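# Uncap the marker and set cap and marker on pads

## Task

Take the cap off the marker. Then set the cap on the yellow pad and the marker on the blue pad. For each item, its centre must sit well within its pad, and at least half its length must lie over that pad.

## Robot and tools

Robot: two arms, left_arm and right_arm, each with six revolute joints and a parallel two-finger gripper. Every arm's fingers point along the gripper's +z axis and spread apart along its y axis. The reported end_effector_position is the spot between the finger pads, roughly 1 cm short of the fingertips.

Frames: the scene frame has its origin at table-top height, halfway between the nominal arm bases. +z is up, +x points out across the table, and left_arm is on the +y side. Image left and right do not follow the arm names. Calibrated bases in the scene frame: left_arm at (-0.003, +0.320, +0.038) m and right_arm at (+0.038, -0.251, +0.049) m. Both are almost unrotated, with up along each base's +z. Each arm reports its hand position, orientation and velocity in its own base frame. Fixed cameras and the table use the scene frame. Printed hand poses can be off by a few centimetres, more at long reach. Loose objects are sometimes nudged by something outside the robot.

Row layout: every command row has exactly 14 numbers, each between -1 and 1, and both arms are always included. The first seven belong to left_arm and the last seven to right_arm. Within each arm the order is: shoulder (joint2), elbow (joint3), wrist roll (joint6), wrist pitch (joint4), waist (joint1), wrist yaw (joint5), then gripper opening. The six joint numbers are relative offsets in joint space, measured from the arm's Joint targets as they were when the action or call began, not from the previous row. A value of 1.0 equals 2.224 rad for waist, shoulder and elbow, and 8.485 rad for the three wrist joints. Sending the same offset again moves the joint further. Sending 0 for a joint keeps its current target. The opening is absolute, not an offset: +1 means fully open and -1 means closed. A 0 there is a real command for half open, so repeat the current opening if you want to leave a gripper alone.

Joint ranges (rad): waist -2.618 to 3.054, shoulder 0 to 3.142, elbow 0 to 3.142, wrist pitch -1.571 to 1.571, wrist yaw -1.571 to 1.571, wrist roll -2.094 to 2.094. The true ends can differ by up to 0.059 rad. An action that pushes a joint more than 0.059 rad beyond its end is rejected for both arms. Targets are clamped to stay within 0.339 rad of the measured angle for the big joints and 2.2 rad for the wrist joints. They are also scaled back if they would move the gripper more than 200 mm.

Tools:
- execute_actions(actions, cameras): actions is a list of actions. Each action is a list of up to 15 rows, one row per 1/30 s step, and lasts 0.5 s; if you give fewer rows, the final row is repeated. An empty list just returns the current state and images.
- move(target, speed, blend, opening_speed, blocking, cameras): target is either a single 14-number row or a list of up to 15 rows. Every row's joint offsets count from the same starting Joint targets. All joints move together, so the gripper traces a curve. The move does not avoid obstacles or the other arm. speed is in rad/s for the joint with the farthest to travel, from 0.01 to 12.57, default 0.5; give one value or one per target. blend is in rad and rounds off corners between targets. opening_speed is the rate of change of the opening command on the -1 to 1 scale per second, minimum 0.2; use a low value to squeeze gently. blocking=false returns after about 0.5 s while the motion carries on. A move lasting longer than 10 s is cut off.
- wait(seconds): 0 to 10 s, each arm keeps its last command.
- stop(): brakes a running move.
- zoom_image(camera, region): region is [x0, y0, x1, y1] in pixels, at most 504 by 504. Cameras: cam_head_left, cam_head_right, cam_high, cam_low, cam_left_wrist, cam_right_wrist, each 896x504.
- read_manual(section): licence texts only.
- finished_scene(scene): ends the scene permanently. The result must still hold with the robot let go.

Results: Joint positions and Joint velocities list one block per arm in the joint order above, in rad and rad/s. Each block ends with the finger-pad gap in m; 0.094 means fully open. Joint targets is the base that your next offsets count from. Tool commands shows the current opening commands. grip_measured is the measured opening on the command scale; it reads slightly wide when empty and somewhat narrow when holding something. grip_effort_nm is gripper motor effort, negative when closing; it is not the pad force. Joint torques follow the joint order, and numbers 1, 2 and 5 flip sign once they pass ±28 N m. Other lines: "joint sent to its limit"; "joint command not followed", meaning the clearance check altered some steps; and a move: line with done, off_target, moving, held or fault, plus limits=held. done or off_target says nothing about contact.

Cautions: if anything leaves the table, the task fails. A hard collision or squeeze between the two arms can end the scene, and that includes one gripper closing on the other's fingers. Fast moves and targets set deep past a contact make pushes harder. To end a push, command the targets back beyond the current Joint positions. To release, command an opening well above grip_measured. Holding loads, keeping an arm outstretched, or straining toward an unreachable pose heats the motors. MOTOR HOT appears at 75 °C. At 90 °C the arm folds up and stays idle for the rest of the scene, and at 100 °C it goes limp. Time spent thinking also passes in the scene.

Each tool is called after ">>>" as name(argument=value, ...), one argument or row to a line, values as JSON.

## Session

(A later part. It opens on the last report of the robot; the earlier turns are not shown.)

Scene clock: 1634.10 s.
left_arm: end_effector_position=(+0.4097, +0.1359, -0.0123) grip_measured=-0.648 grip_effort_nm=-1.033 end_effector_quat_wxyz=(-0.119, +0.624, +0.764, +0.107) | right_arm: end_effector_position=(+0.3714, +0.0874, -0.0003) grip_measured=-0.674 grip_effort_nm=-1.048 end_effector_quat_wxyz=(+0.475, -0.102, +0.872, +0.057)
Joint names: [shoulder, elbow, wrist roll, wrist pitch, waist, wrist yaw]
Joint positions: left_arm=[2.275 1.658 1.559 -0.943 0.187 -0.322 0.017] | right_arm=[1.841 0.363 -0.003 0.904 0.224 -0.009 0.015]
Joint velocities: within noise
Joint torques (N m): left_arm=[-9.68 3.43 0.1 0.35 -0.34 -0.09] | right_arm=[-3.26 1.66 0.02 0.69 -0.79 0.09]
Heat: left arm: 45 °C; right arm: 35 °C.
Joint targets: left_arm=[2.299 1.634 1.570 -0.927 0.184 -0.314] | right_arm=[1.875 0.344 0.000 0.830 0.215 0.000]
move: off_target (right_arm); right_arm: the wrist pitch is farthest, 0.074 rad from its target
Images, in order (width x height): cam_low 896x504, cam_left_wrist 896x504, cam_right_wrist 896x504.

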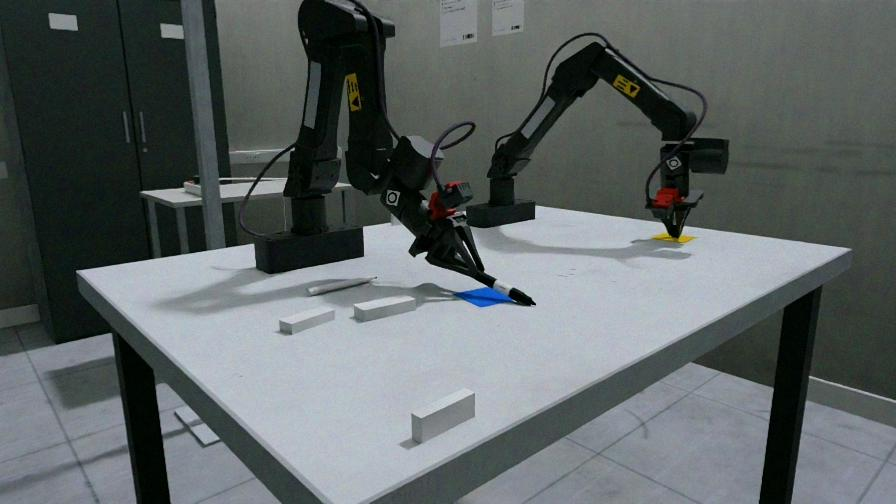

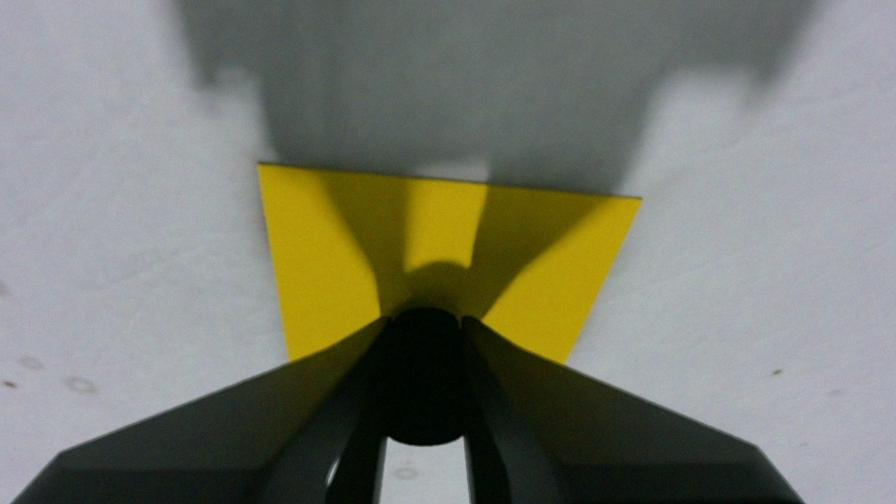

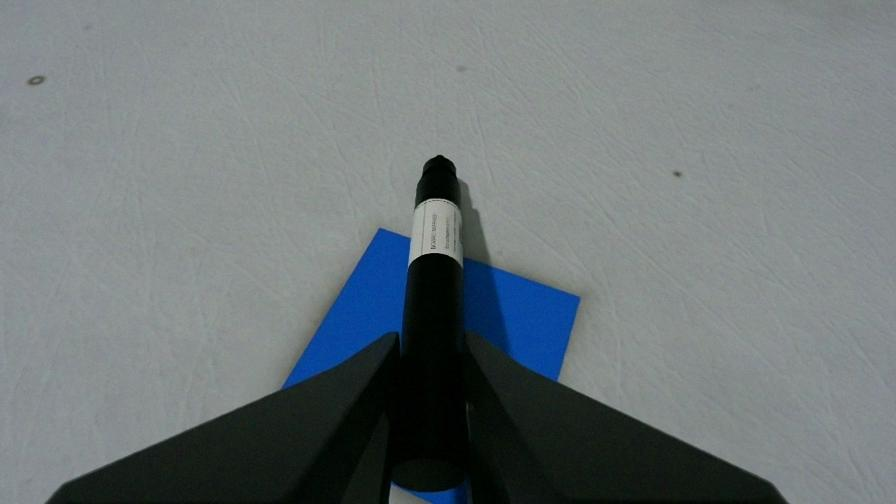

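>>> move(
  target=[0, 0, 0, 0, 0, 0, -0.35, 0, 0, 0, 0, 0, 0, -0.70],
  speed=0.1,
  opening_speed=0.35,
  cameras=["cam_low", "cam_left_wrist", "cam_right_wrist"],
)

Scene clock: 1699.40 s.
left_arm: end_effector_position=(+0.4096, +0.1358, -0.0154) grip_measured=-0.353 grip_effort_nm=0.144 end_effector_quat_wxyz=(-0.119, +0.625, +0.764, +0.107) | right_arm: end_effector_position=(+0.3715, +0.0874, -0.0002) grip_measured=-0.674 grip_effort_nm=-1.043 end_effector_quat_wxyz=(+0.475, -0.102, +0.872, +0.057)
Joint names: [shoulder, elbow, wrist roll, wrist pitch, waist, wrist yaw]
Joint positions: left_arm=[2.279 1.652 1.559 -0.933 0.187 -0.322 0.03] | right_arm=[1.841 0.363 -0.003 0.905 0.224 -0.009 0.015]
Joint velocities: within noise
Joint torques (N m): left_arm=[-9.96 3.93 0.09 0.23 -0.27 -0.1] | right_arm=[-3.18 1.62 0 0.71 -0.81 0.08]
Heat: left arm: 45 °C; right arm: 33 °C.
Joint targets: left_arm=[2.300 1.634 1.571 -0.927 0.184 -0.314] | right_arm=[1.875 0.344 0.000 0.830 0.215 0.000]
move: off_target (right_arm); right_arm: the wrist pitch is farthest, 0.075 rad from its target
Images, in order (width x height): cam_low 896x504, cam_left_wrist 896x504, cam_right_wrist 896x504.

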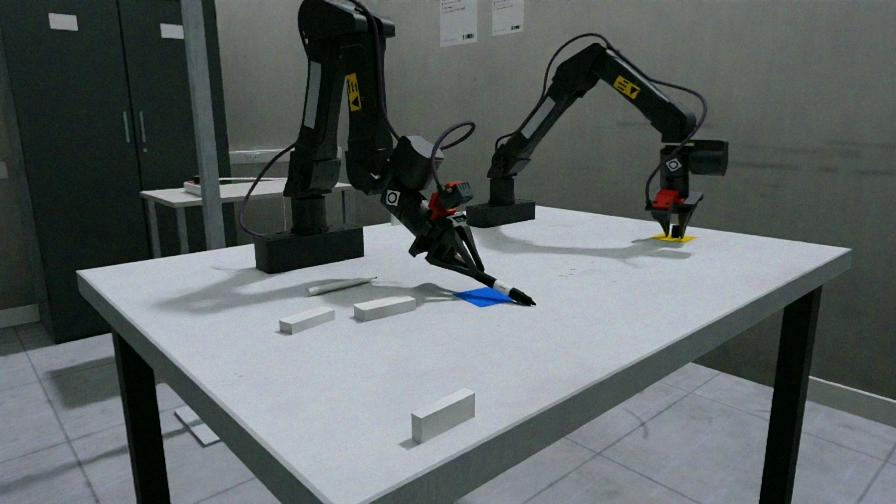

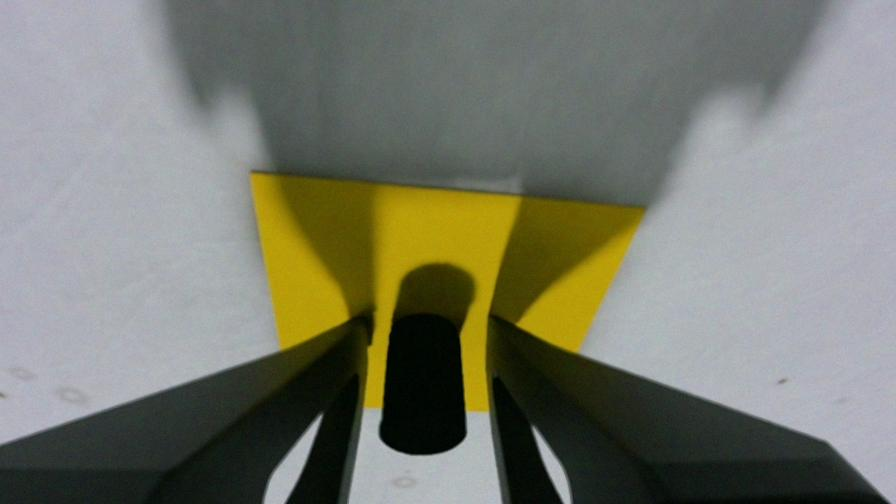

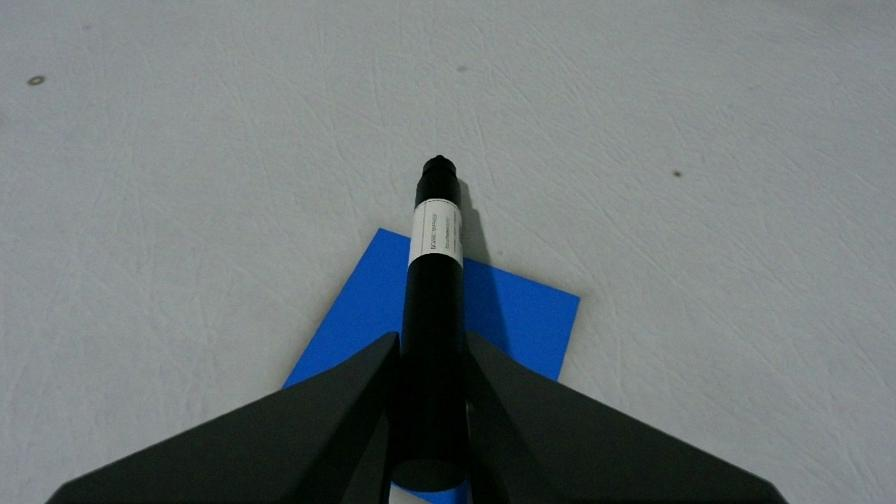

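>>> move(
  target=[
    [0, 0, 0, 0, 0, 0, 0.4, 0, 0, 0, 0.00354, 0, 0, -0.70],
    [-0.02968, 0.0969, 0, -0.02687, 0, 0, 0.4, 0, 0, 0, 0.00354, 0, 0, -0.66],
  ],
  speed=[0.1, 0.25],
  opening_speed=0.5,
  cameras=["cam_low", "cam_left_wrist", "cam_right_wrist"],
)

Scene clock: 1777.37 s.
left_arm: end_effector_position=(+0.4117, +0.1362, +0.0250) grip_measured=+0.397 grip_effort_nm=0.134 end_effector_quat_wxyz=(-0.133, +0.627, +0.762, +0.091) | right_arm: end_effector_position=(+0.3714, +0.0873, -0.0014) grip_measured=-0.658 grip_effort_nm=-0.579 end_effector_quat_wxyz=(+0.474, -0.102, +0.873, +0.057)
Joint names: [shoulder, elbow, wrist roll, wrist pitch, waist, wrist yaw]
Joint positions: left_arm=[2.278 1.817 1.559 -1.141 0.187 -0.322 0.066] | right_arm=[1.847 0.363 -0.003 0.91 0.224 -0.009 0.016]
Joint velocities: within noise
Joint torques (N m): left_arm=[-15.2 8.95 0.11 -0.04 -0.31 -0.12] | right_arm=[-3.7 1.65 0.01 0.94 -0.81 0.09]
Heat: left arm: 42 °C; right arm: 32 °C.
Joint targets: left_arm=[2.234 1.849 1.571 -1.155 0.184 -0.314] | right_arm=[1.875 0.344 0.000 0.860 0.215 0.000]
move: off_target (left_arm, right_arm); target 2's new numbers were sent with right_arm's wrist pitch 0.049 rad from that target; left_arm: the shoulder is farthest, 0.044 rad from its target; right_arm: the wrist pitch is farthest, 0.049 rad from its target
Images, in order (width x height): cam_low 896x504, cam_left_wrist 896x504, cam_right_wrist 896x504.

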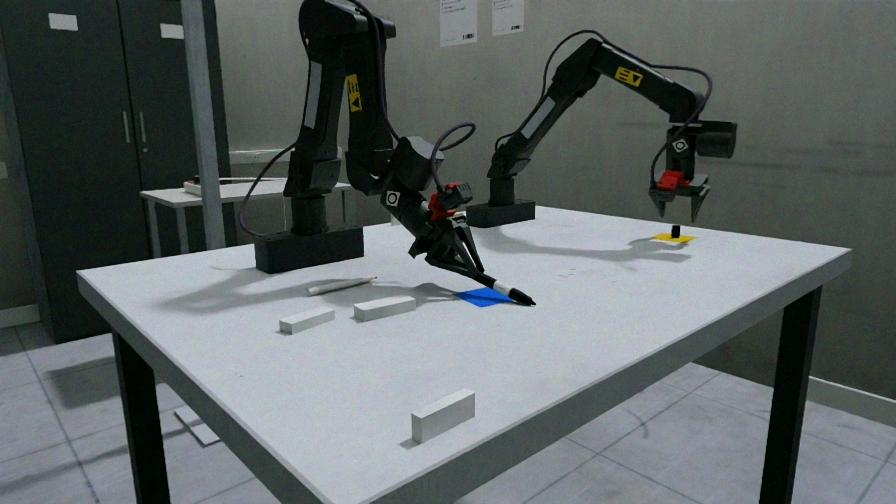

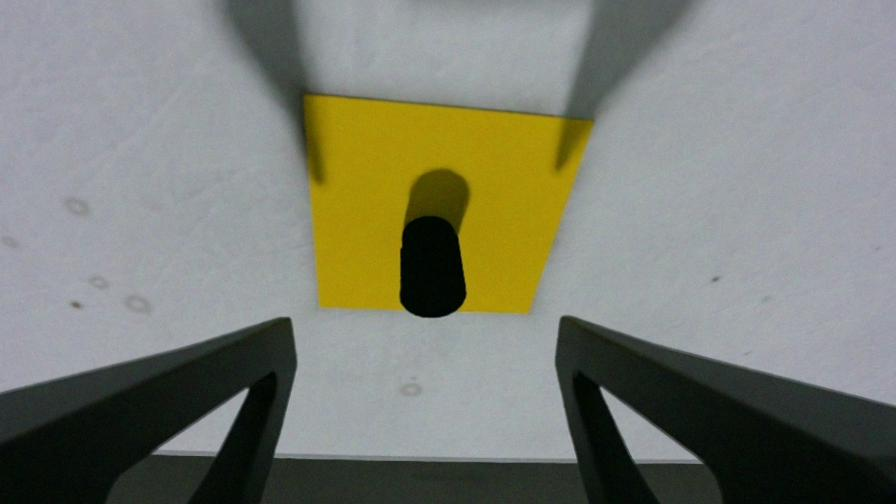

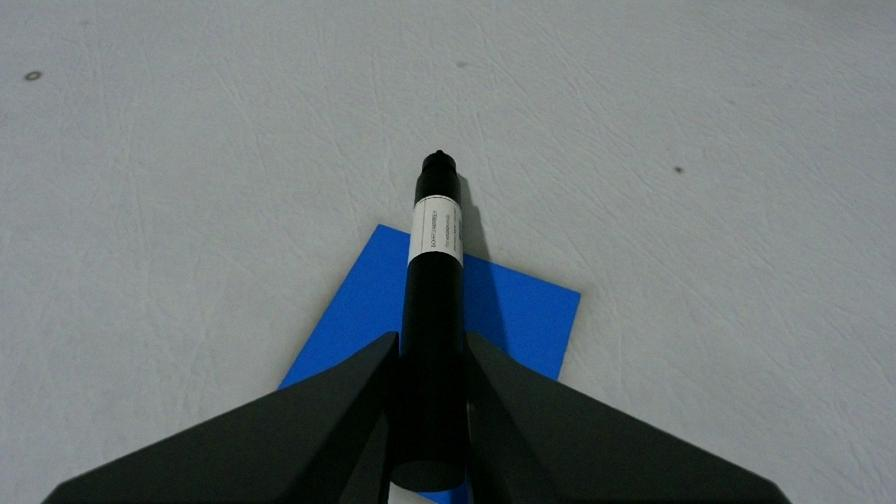

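>>> move(
  target=[-0.02878, 0.06745, 0, -0.02475, 0, 0, 0.4, 0, -0.0027, 0, -0.00707, 0, 0, -0.66],
  speed=0.2,
  cameras=["cam_low", "cam_left_wrist", "cam_right_wrist"],
)

Scene clock: 1791.30 s.
left_arm: end_effector_position=(+0.4057, +0.1350, +0.0898) grip_measured=+0.397 grip_effort_nm=0.134 end_effector_quat_wxyz=(-0.131, +0.627, +0.762, +0.093) | right_arm: end_effector_position=(+0.3689, +0.0864, -0.0054) grip_measured=-0.658 grip_effort_nm=-0.716 end_effector_quat_wxyz=(+0.466, -0.102, +0.877, +0.055)
Joint names: [shoulder, elbow, wrist roll, wrist pitch, waist, wrist yaw]
Joint positions: left_arm=[2.211 1.966 1.559 -1.351 0.187 -0.321 0.066] | right_arm=[1.847 0.363 -0.003 0.89 0.224 -0.007 0.016]
Joint velocities: within noise
Joint torques (N m): left_arm=[-14.67 9.1 0.13 -0.1 -0.32 -0.11] | right_arm=[-3.73 1.11 0.04 0.54 -0.8 0.08]
Heat: left arm: 47 °C; right arm: 32 °C.
Joint targets: left_arm=[2.169 1.999 1.571 -1.365 0.184 -0.314] | right_arm=[1.875 0.338 0.000 0.800 0.215 0.000]
move: off_target (left_arm, right_arm); left_arm: the shoulder is farthest, 0.041 rad from its target; right_arm: the wrist pitch is farthest, 0.090 rad from its target
Images, in order (width x height): cam_low 896x504, cam_left_wrist 896x504, cam_right_wrist 896x504.

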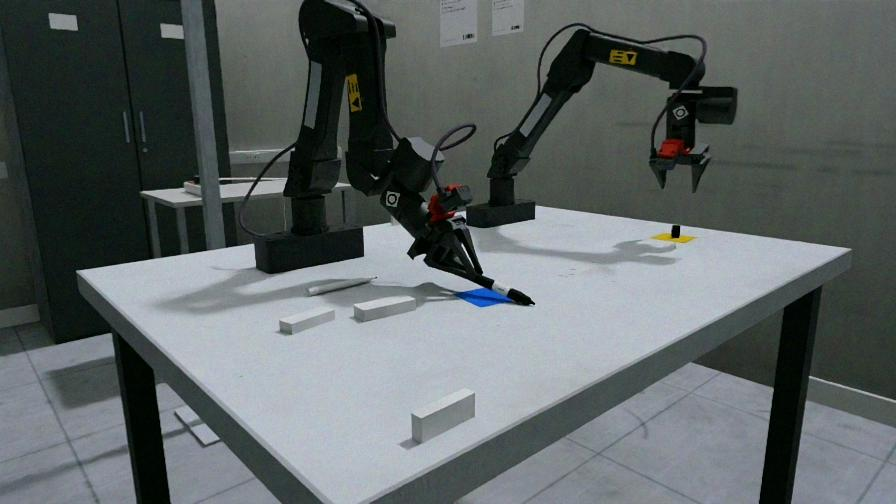

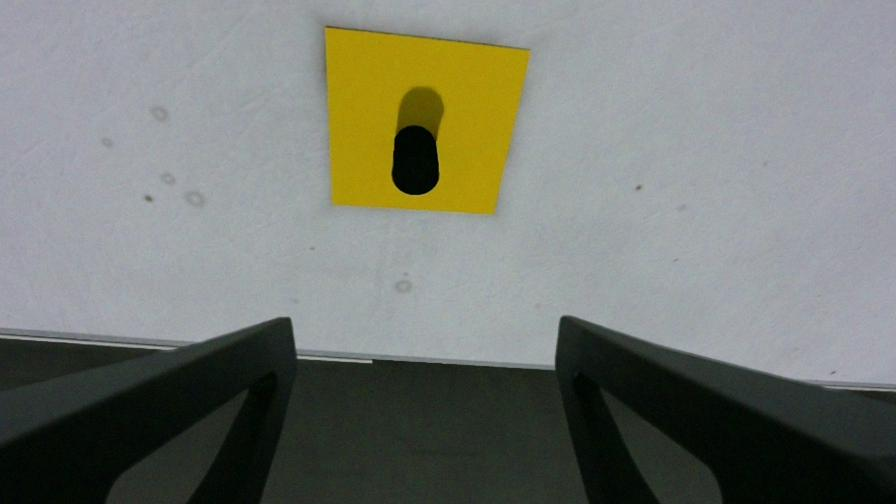

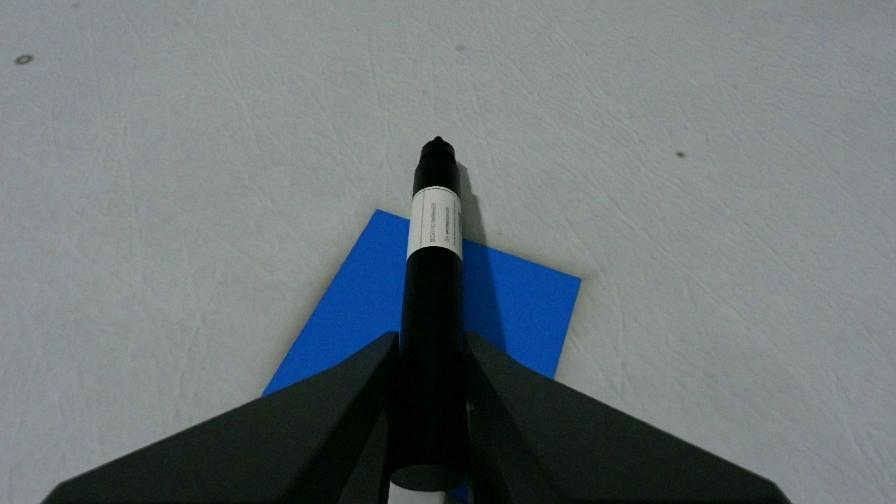

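>>> move(
  target=[0, 0, 0, 0, 0, 0, 0.4, 0, 0, 0, 0, 0, 0, -0.645],
  speed=0.2,
  opening_speed=0.2,
  cameras=["cam_low", "cam_right_wrist"],
)

Scene clock: 1804.57 s.
left_arm: end_effector_position=(+0.4055, +0.1349, +0.0898) grip_measured=+0.397 grip_effort_nm=0.149 end_effector_quat_wxyz=(-0.131, +0.627, +0.762, +0.093) | right_arm: end_effector_position=(+0.3572, +0.0836, -0.0203) grip_measured=-0.644 grip_effort_nm=-0.081 end_effector_quat_wxyz=(+0.438, -0.103, +0.892, +0.052)
Joint names: [shoulder, elbow, wrist roll, wrist pitch, waist, wrist yaw]
Joint positions: left_arm=[2.211 1.966 1.559 -1.352 0.187 -0.321 0.066] | right_arm=[1.854 0.351 -0.003 0.844 0.224 -0.007 0.017]
Joint velocities: within noise
Joint torques (N m): left_arm=[-14.69 9.26 0.11 -0.01 -0.23 -0.11] | right_arm=[-4.04 1.89 0.03 0.89 -0.81 0.05]
Heat: left arm: 46 °C; right arm: 31 °C.
Joint targets: left_arm=[2.169 1.999 1.571 -1.365 0.184 -0.314] | right_arm=[1.875 0.338 0.000 0.800 0.215 0.000]
move: off_target (left_arm, right_arm); left_arm: the shoulder is farthest, 0.042 rad from its target; right_arm: the wrist pitch is farthest, 0.044 rad from its target
Images, in order (width x height): cam_low 896x504, cam_right_wrist 896x504.

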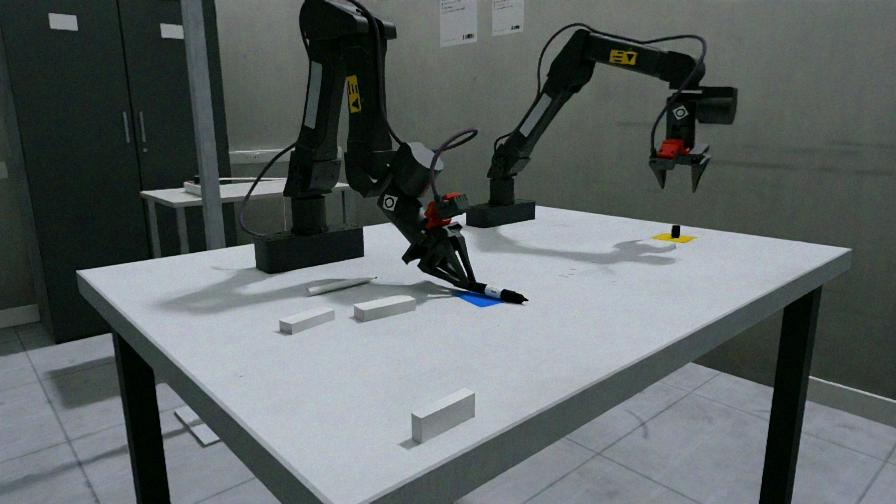

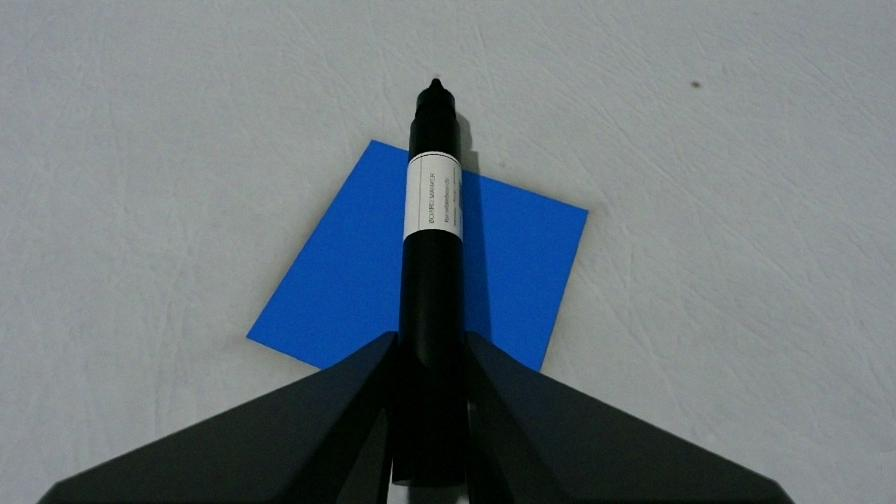

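>>> move(
  target=[
    [0, 0, 0, 0, 0, 0, 0.4, 0, 0, 0, 0.00872, 0, 0, -0.645],
    [0, 0, 0, 0, 0, 0, 0.4, 0.01664, -0.0009, 0, 0.01296, 0, 0, -0.645],
  ],
  speed=0.12,
  cameras=["cam_low", "cam_right_wrist"],
)

Scene clock: 1821.70 s.
left_arm: end_effector_position=(+0.4055, +0.1349, +0.0898) grip_measured=+0.397 grip_effort_nm=0.149 end_effector_quat_wxyz=(-0.131, +0.627, +0.762, +0.093) | right_arm: end_effector_position=(+0.3610, +0.0845, -0.0211) grip_measured=-0.644 grip_effort_nm=-0.081 end_effector_quat_wxyz=(+0.448, -0.103, +0.886, +0.053)
Joint names: [shoulder, elbow, wrist roll, wrist pitch, waist, wrist yaw]
Joint positions: left_arm=[2.211 1.966 1.559 -1.352 0.187 -0.321 0.066] | right_arm=[1.89 0.351 -0.003 0.905 0.224 -0.007 0.017]
Joint velocities: within noise
Joint torques (N m): left_arm=[-14.69 9.25 0.12 -0.02 -0.34 -0.12] | right_arm=[-4.22 1.51 0.03 1.4 -0.8 0.05]
Heat: left arm: 46 °C; right arm: 32 °C.
Joint targets: left_arm=[2.169 1.999 1.571 -1.365 0.184 -0.314] | right_arm=[1.911 0.336 0.000 0.910 0.215 0.000]
move: off_target (left_arm); left_arm: the shoulder is farthest, 0.042 rad from its target
Images, in order (width x height): cam_low 896x504, cam_right_wrist 896x504.

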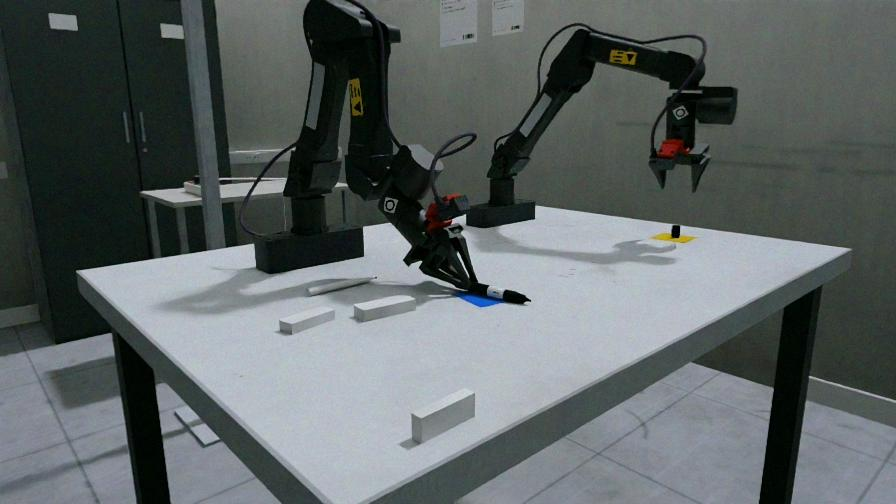

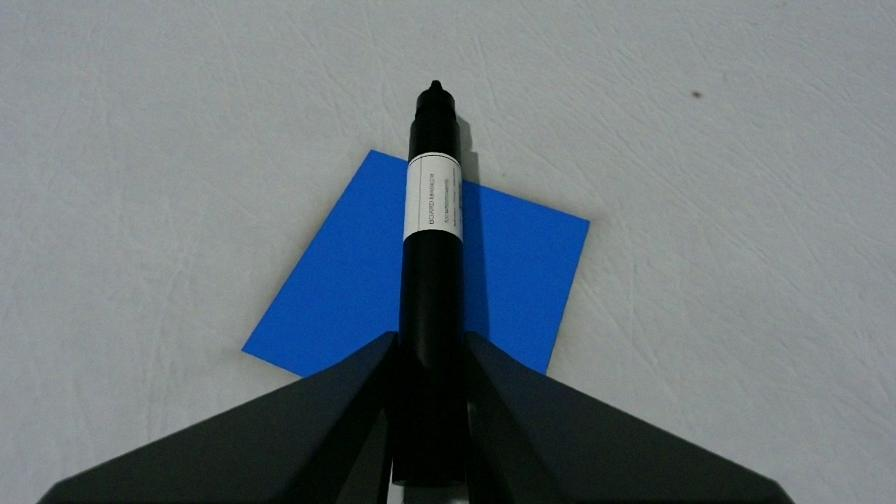

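>>> move(
  target=[0, 0, 0, 0, 0, 0, 0.4, 0.01124, -0.00135, 0, 0, 0, 0, -0.645],
  speed=0.1,
  cameras=["cam_low", "cam_right_wrist"],
)

Scene clock: 1834.00 s.
left_arm: end_effector_position=(+0.4055, +0.1349, +0.0898) grip_measured=+0.397 grip_effort_nm=0.144 end_effector_quat_wxyz=(-0.131, +0.627, +0.762, +0.093) | right_arm: end_effector_position=(+0.3601, +0.0843, -0.0250) grip_measured=-0.644 grip_effort_nm=-0.081 end_effector_quat_wxyz=(+0.447, -0.103, +0.887, +0.053)
Joint names: [shoulder, elbow, wrist roll, wrist pitch, waist, wrist yaw]
Joint positions: left_arm=[2.211 1.966 1.559 -1.352 0.187 -0.321 0.066] | right_arm=[1.912 0.348 -0.003 0.926 0.224 -0.007 0.017]
Joint velocities: within noise
Joint torques (N m): left_arm=[-14.69 9.22 0.13 -0.04 -0.27 -0.13] | right_arm=[-4 1.47 0.03 1.22 -0.77 0.06]
Heat: left arm: 46 °C; right arm: 33 °C.
Joint targets: left_arm=[2.169 1.999 1.571 -1.365 0.184 -0.314] | right_arm=[1.937 0.333 0.000 0.910 0.215 0.000]
move: off_target (left_arm); left_arm: the shoulder is farthest, 0.042 rad from its target
Images, in order (width x height): cam_low 896x504, cam_right_wrist 896x504.

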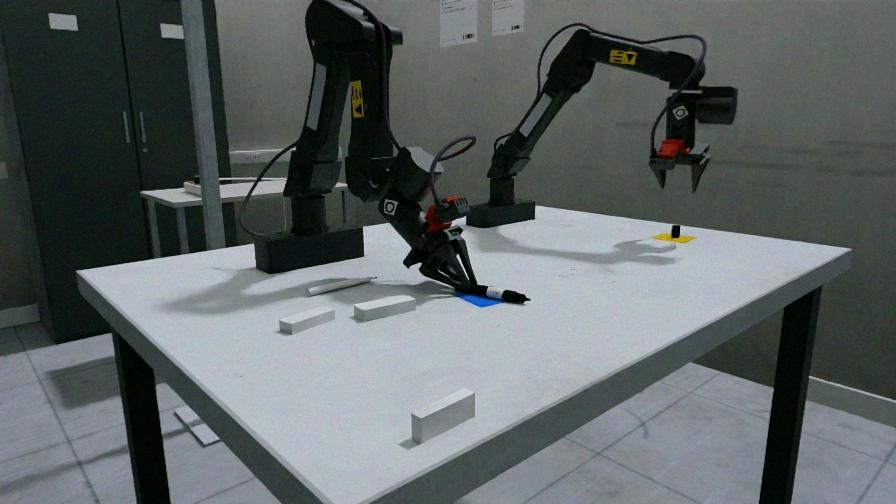

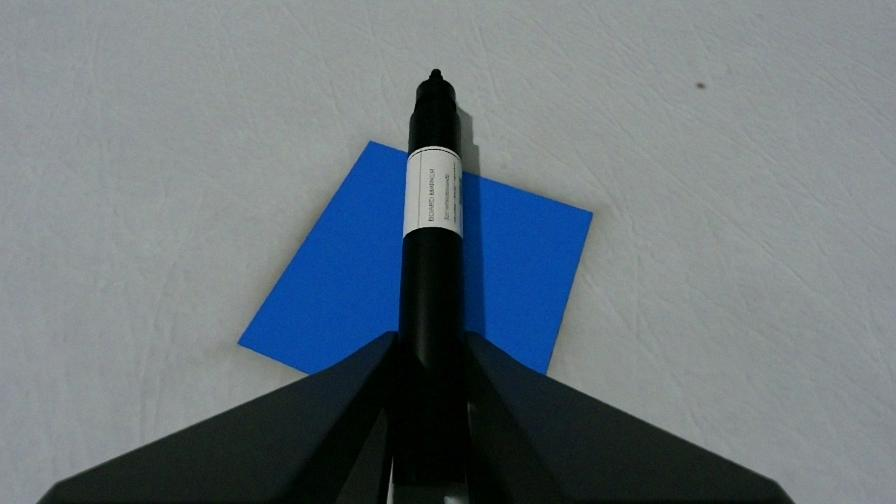

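>>> move(
  target=[
    [0, 0, 0, 0, 0, 0, 0.4, 0, 0, 0, 0, 0, 0, -0.638],
    [0, 0, 0, 0, 0, 0, 0.4, 0.0054, 0, 0, -0.00118, 0, 0, -0.638],
  ],
  speed=0.1,
  opening_speed=0.2,
  cameras=["cam_low", "cam_right_wrist"],
)

Scene clock: 1846.00 s.
left_arm: end_effector_position=(+0.4055, +0.1349, +0.0898) grip_measured=+0.397 grip_effort_nm=0.134 end_effector_quat_wxyz=(-0.131, +0.627, +0.762, +0.093) | right_arm: end_effector_position=(+0.3604, +0.0844, -0.0256) grip_measured=-0.638 grip_effort_nm=0.012 end_effector_quat_wxyz=(+0.448, -0.103, +0.887, +0.053)
Joint names: [shoulder, elbow, wrist roll, wrist pitch, waist, wrist yaw]
Joint positions: left_arm=[2.211 1.966 1.559 -1.352 0.187 -0.321 0.066] | right_arm=[1.918 0.348 -0.003 0.935 0.224 -0.007 0.017]
Joint velocities: within noise
Joint torques (N m): left_arm=[-14.74 9.09 0.12 -0.04 -0.21 -0.09] | right_arm=[-3.56 1.46 0.02 1.02 -0.91 0.03]
Heat: left arm: 47 °C; right arm: 34 °C.
Joint targets: left_arm=[2.169 1.999 1.571 -1.365 0.184 -0.314] | right_arm=[1.949 0.333 0.000 0.900 0.215 0.000]
move: off_target (left_arm); left_arm: the shoulder is farthest, 0.042 rad from its target
Images, in order (width x height): cam_low 896x504, cam_right_wrist 896x504.

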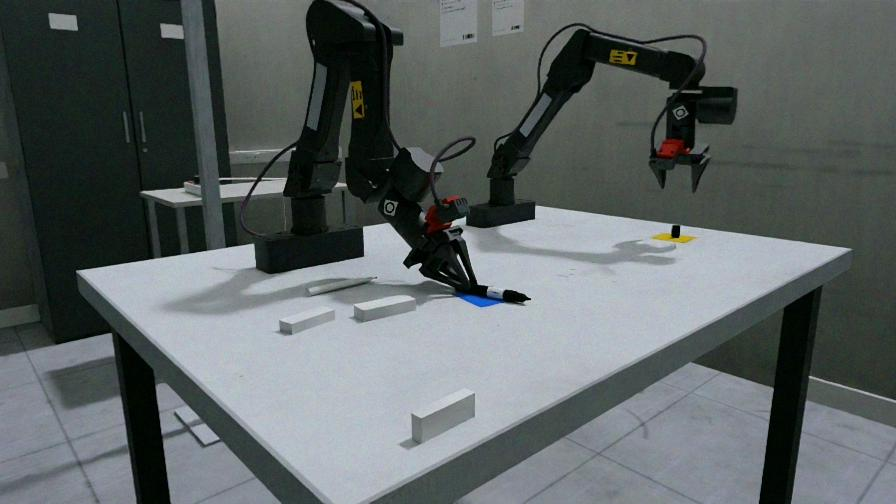

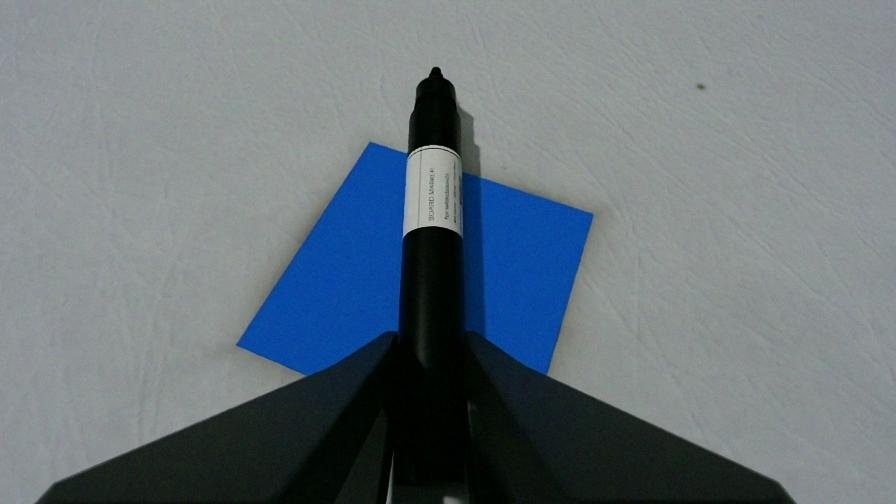

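>>> zoom_image(
  camera="cam_low",
  region=[400, 240, 560, 330],
)

>>> zoom_image(
  camera="cam_right_wrist",
  region=[330, 50, 550, 504],
)

Scaled by 3.150.

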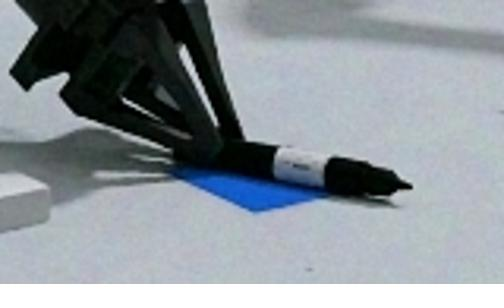

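Scaled by 1.110.

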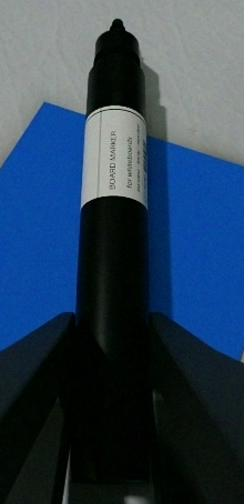

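>>> move(
  target=[
    [0, 0, 0, 0, 0, 0, 0.4, -0.0036, 0, 0, 0.0059, 0, 0, -0.638],
    [0, 0, 0, 0, 0, 0, 0.4, -0.0036, 0, 0, 0.0059, 0, 0, -0.45],
  ],
  speed=0.1,
  opening_speed=0.25,
  cameras=["cam_low", "cam_right_wrist"],
)

Scene clock: 1886.23 s.
left_arm: end_effector_position=(+0.4055, +0.1349, +0.0898) grip_measured=+0.397 grip_effort_nm=0.144 end_effector_quat_wxyz=(-0.131, +0.627, +0.762, +0.093) | right_arm: end_effector_position=(+0.3593, +0.0841, -0.0254) grip_measured=-0.453 grip_effort_nm=0.154 end_effector_quat_wxyz=(+0.449, -0.103, +0.886, +0.053)
Joint names: [shoulder, elbow, wrist roll, wrist pitch, waist, wrist yaw]
Joint positions: left_arm=[2.211 1.966 1.559 -1.352 0.187 -0.321 0.066] | right_arm=[1.918 0.342 -0.003 0.944 0.224 -0.007 0.026]
Joint velocities: within noise
Joint torques (N m): left_arm=[-14.69 9.28 0.08 -0.04 -0.38 -0.13] | right_arm=[-4.19 1.94 0.01 1.39 -0.8 0.05]
Heat: left arm: 48 °C; right arm: 33 °C.
Joint targets: left_arm=[2.169 1.999 1.571 -1.365 0.184 -0.314] | right_arm=[1.940 0.333 0.000 0.950 0.215 0.000]
move: off_target (left_arm); left_arm: the shoulder is farthest, 0.042 rad from its target
Images, in order (width x height): cam_low 896x504, cam_right_wrist 896x504.

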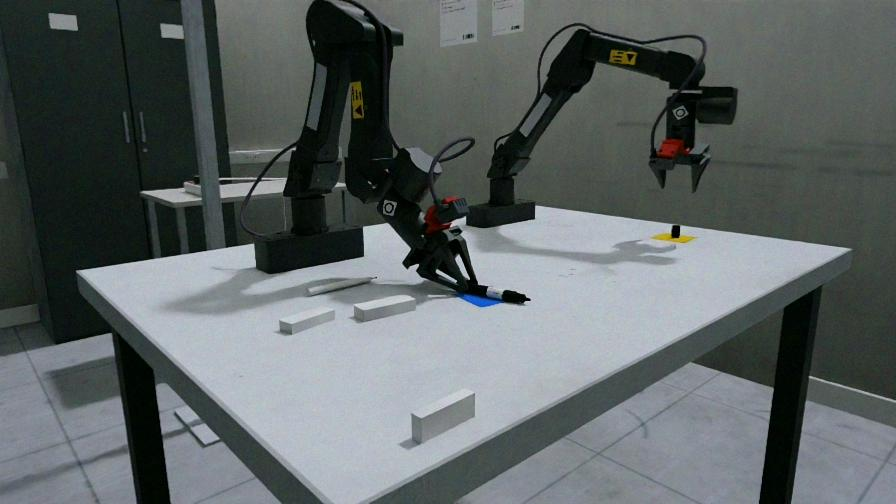

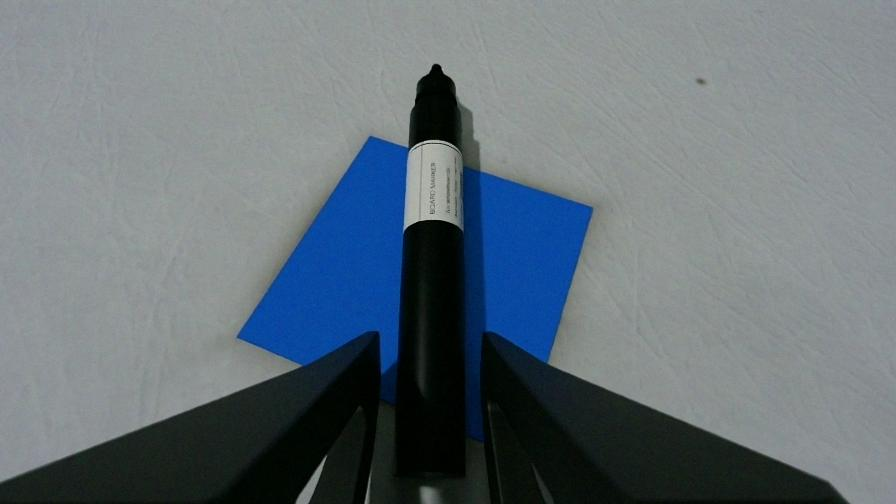

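>>> move(
  target=[
    [0, 0, 0, 0, 0, 0, 0.4, 0, 0, 0, 0, 0, 0, 0.0],
    [0, 0, 0, 0, 0, 0, 0.4, -0.027, 0, 0, 0, 0, 0, 0.0],
    [0, 0, 0, 0, 0, 0, 0.4, -0.2599, 0.0481, 0, -0.0754, 0, 0, 0.0],
  ],
  speed=[0.2, 0.2, 0.35],
  blend=[0, 0.02, 0],
  opening_speed=0.4,
  cameras=["cam_head_left", "cam_head_right", "cam_low", "cam_right_wrist"],
)

Scene clock: 1917.67 s.
left_arm: end_effector_position=(+0.4055, +0.1349, +0.0897) grip_measured=+0.397 grip_effort_nm=0.144 end_effector_quat_wxyz=(-0.131, +0.627, +0.762, +0.093) | right_arm: end_effector_position=(+0.3443, +0.0806, +0.0542) grip_measured=-0.003 grip_effort_nm=0.154 end_effector_quat_wxyz=(+0.432, -0.103, +0.894, +0.051)
Joint names: [shoulder, elbow, wrist roll, wrist pitch, waist, wrist yaw]
Joint positions: left_arm=[2.211 1.966 1.559 -1.352 0.187 -0.321 0.066] | right_arm=[1.389 0.411 -0.003 0.307 0.224 -0.006 0.047]
Joint velocities: within noise
Joint torques (N m): left_arm=[-14.75 9.17 0.15 -0.02 -0.25 -0.11] | right_arm=[-6.11 7.53 0.03 1.36 -0.8 0.06]
Heat: left arm: 49 °C; right arm: 35 °C.
Joint targets: left_arm=[2.169 1.999 1.571 -1.365 0.184 -0.313] | right_arm=[1.363 0.440 0.000 0.311 0.215 0.000]
move: off_target (left_arm); left_arm: the shoulder is farthest, 0.042 rad from its target
Images, in order (width x height): cam_head_left 896x504, cam_head_right 896x504, cam_low 896x504, cam_right_wrist 896x504.

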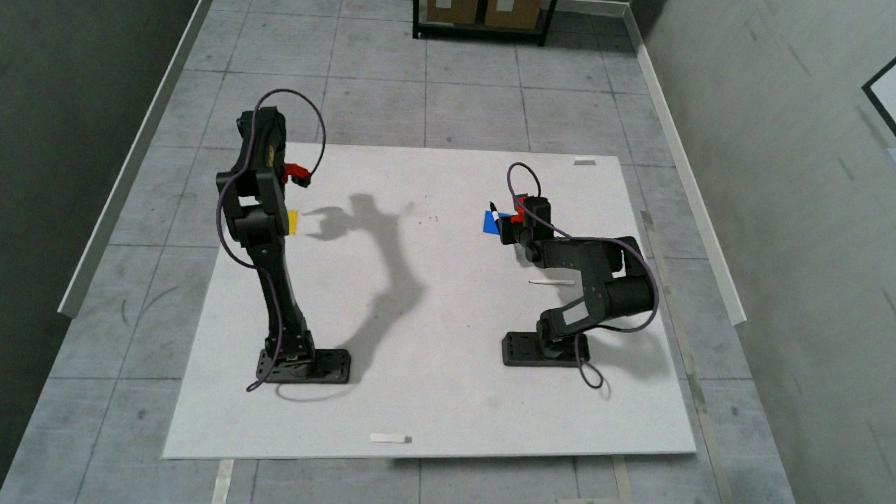

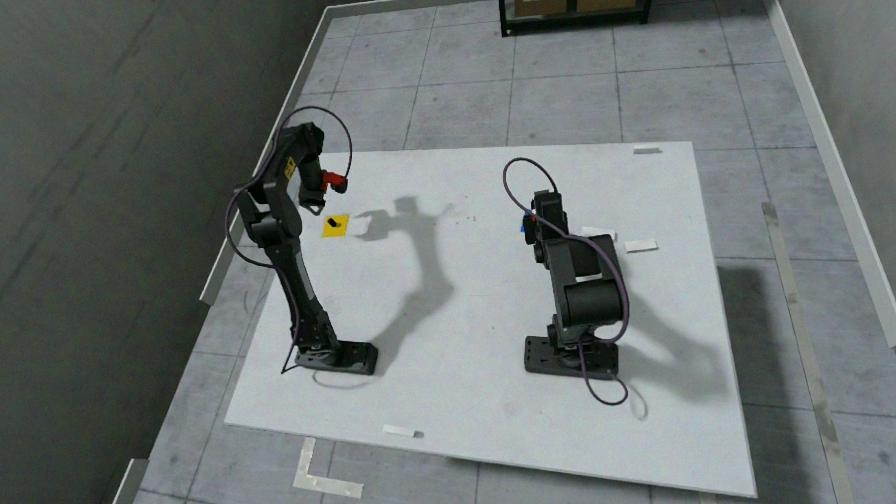

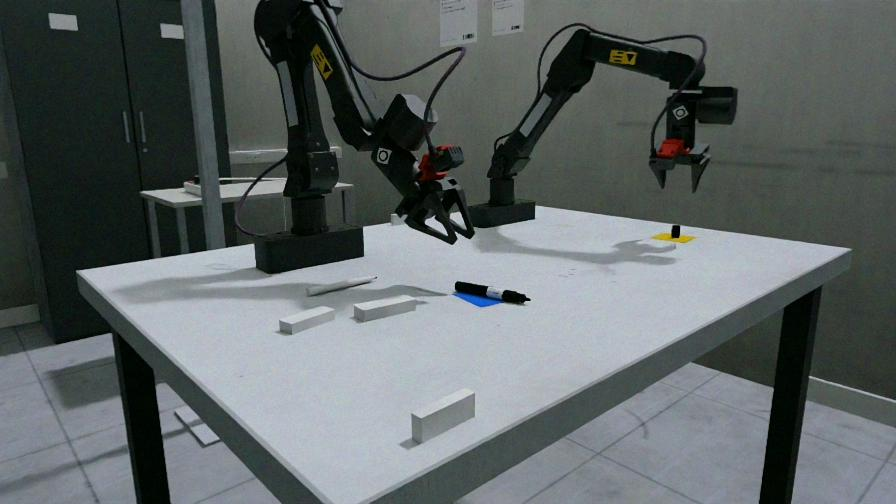

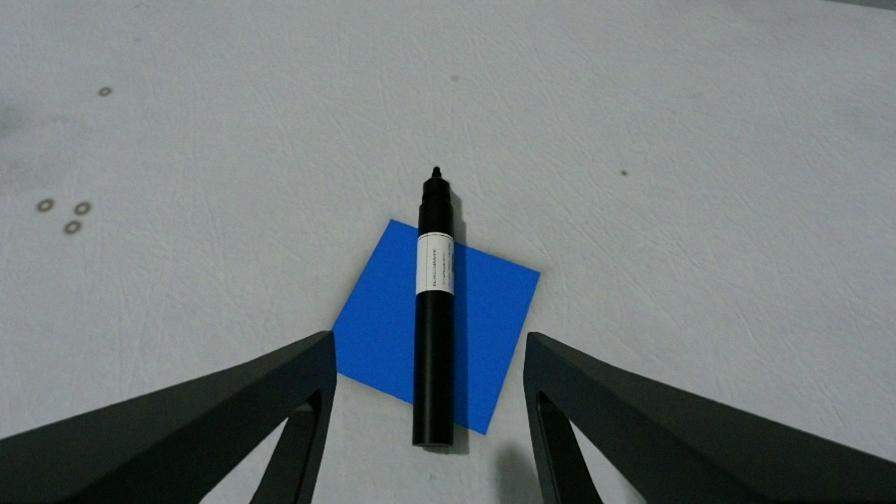

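>>> finished_scene(
  scene=1,
)

The scene is finished: the task was done.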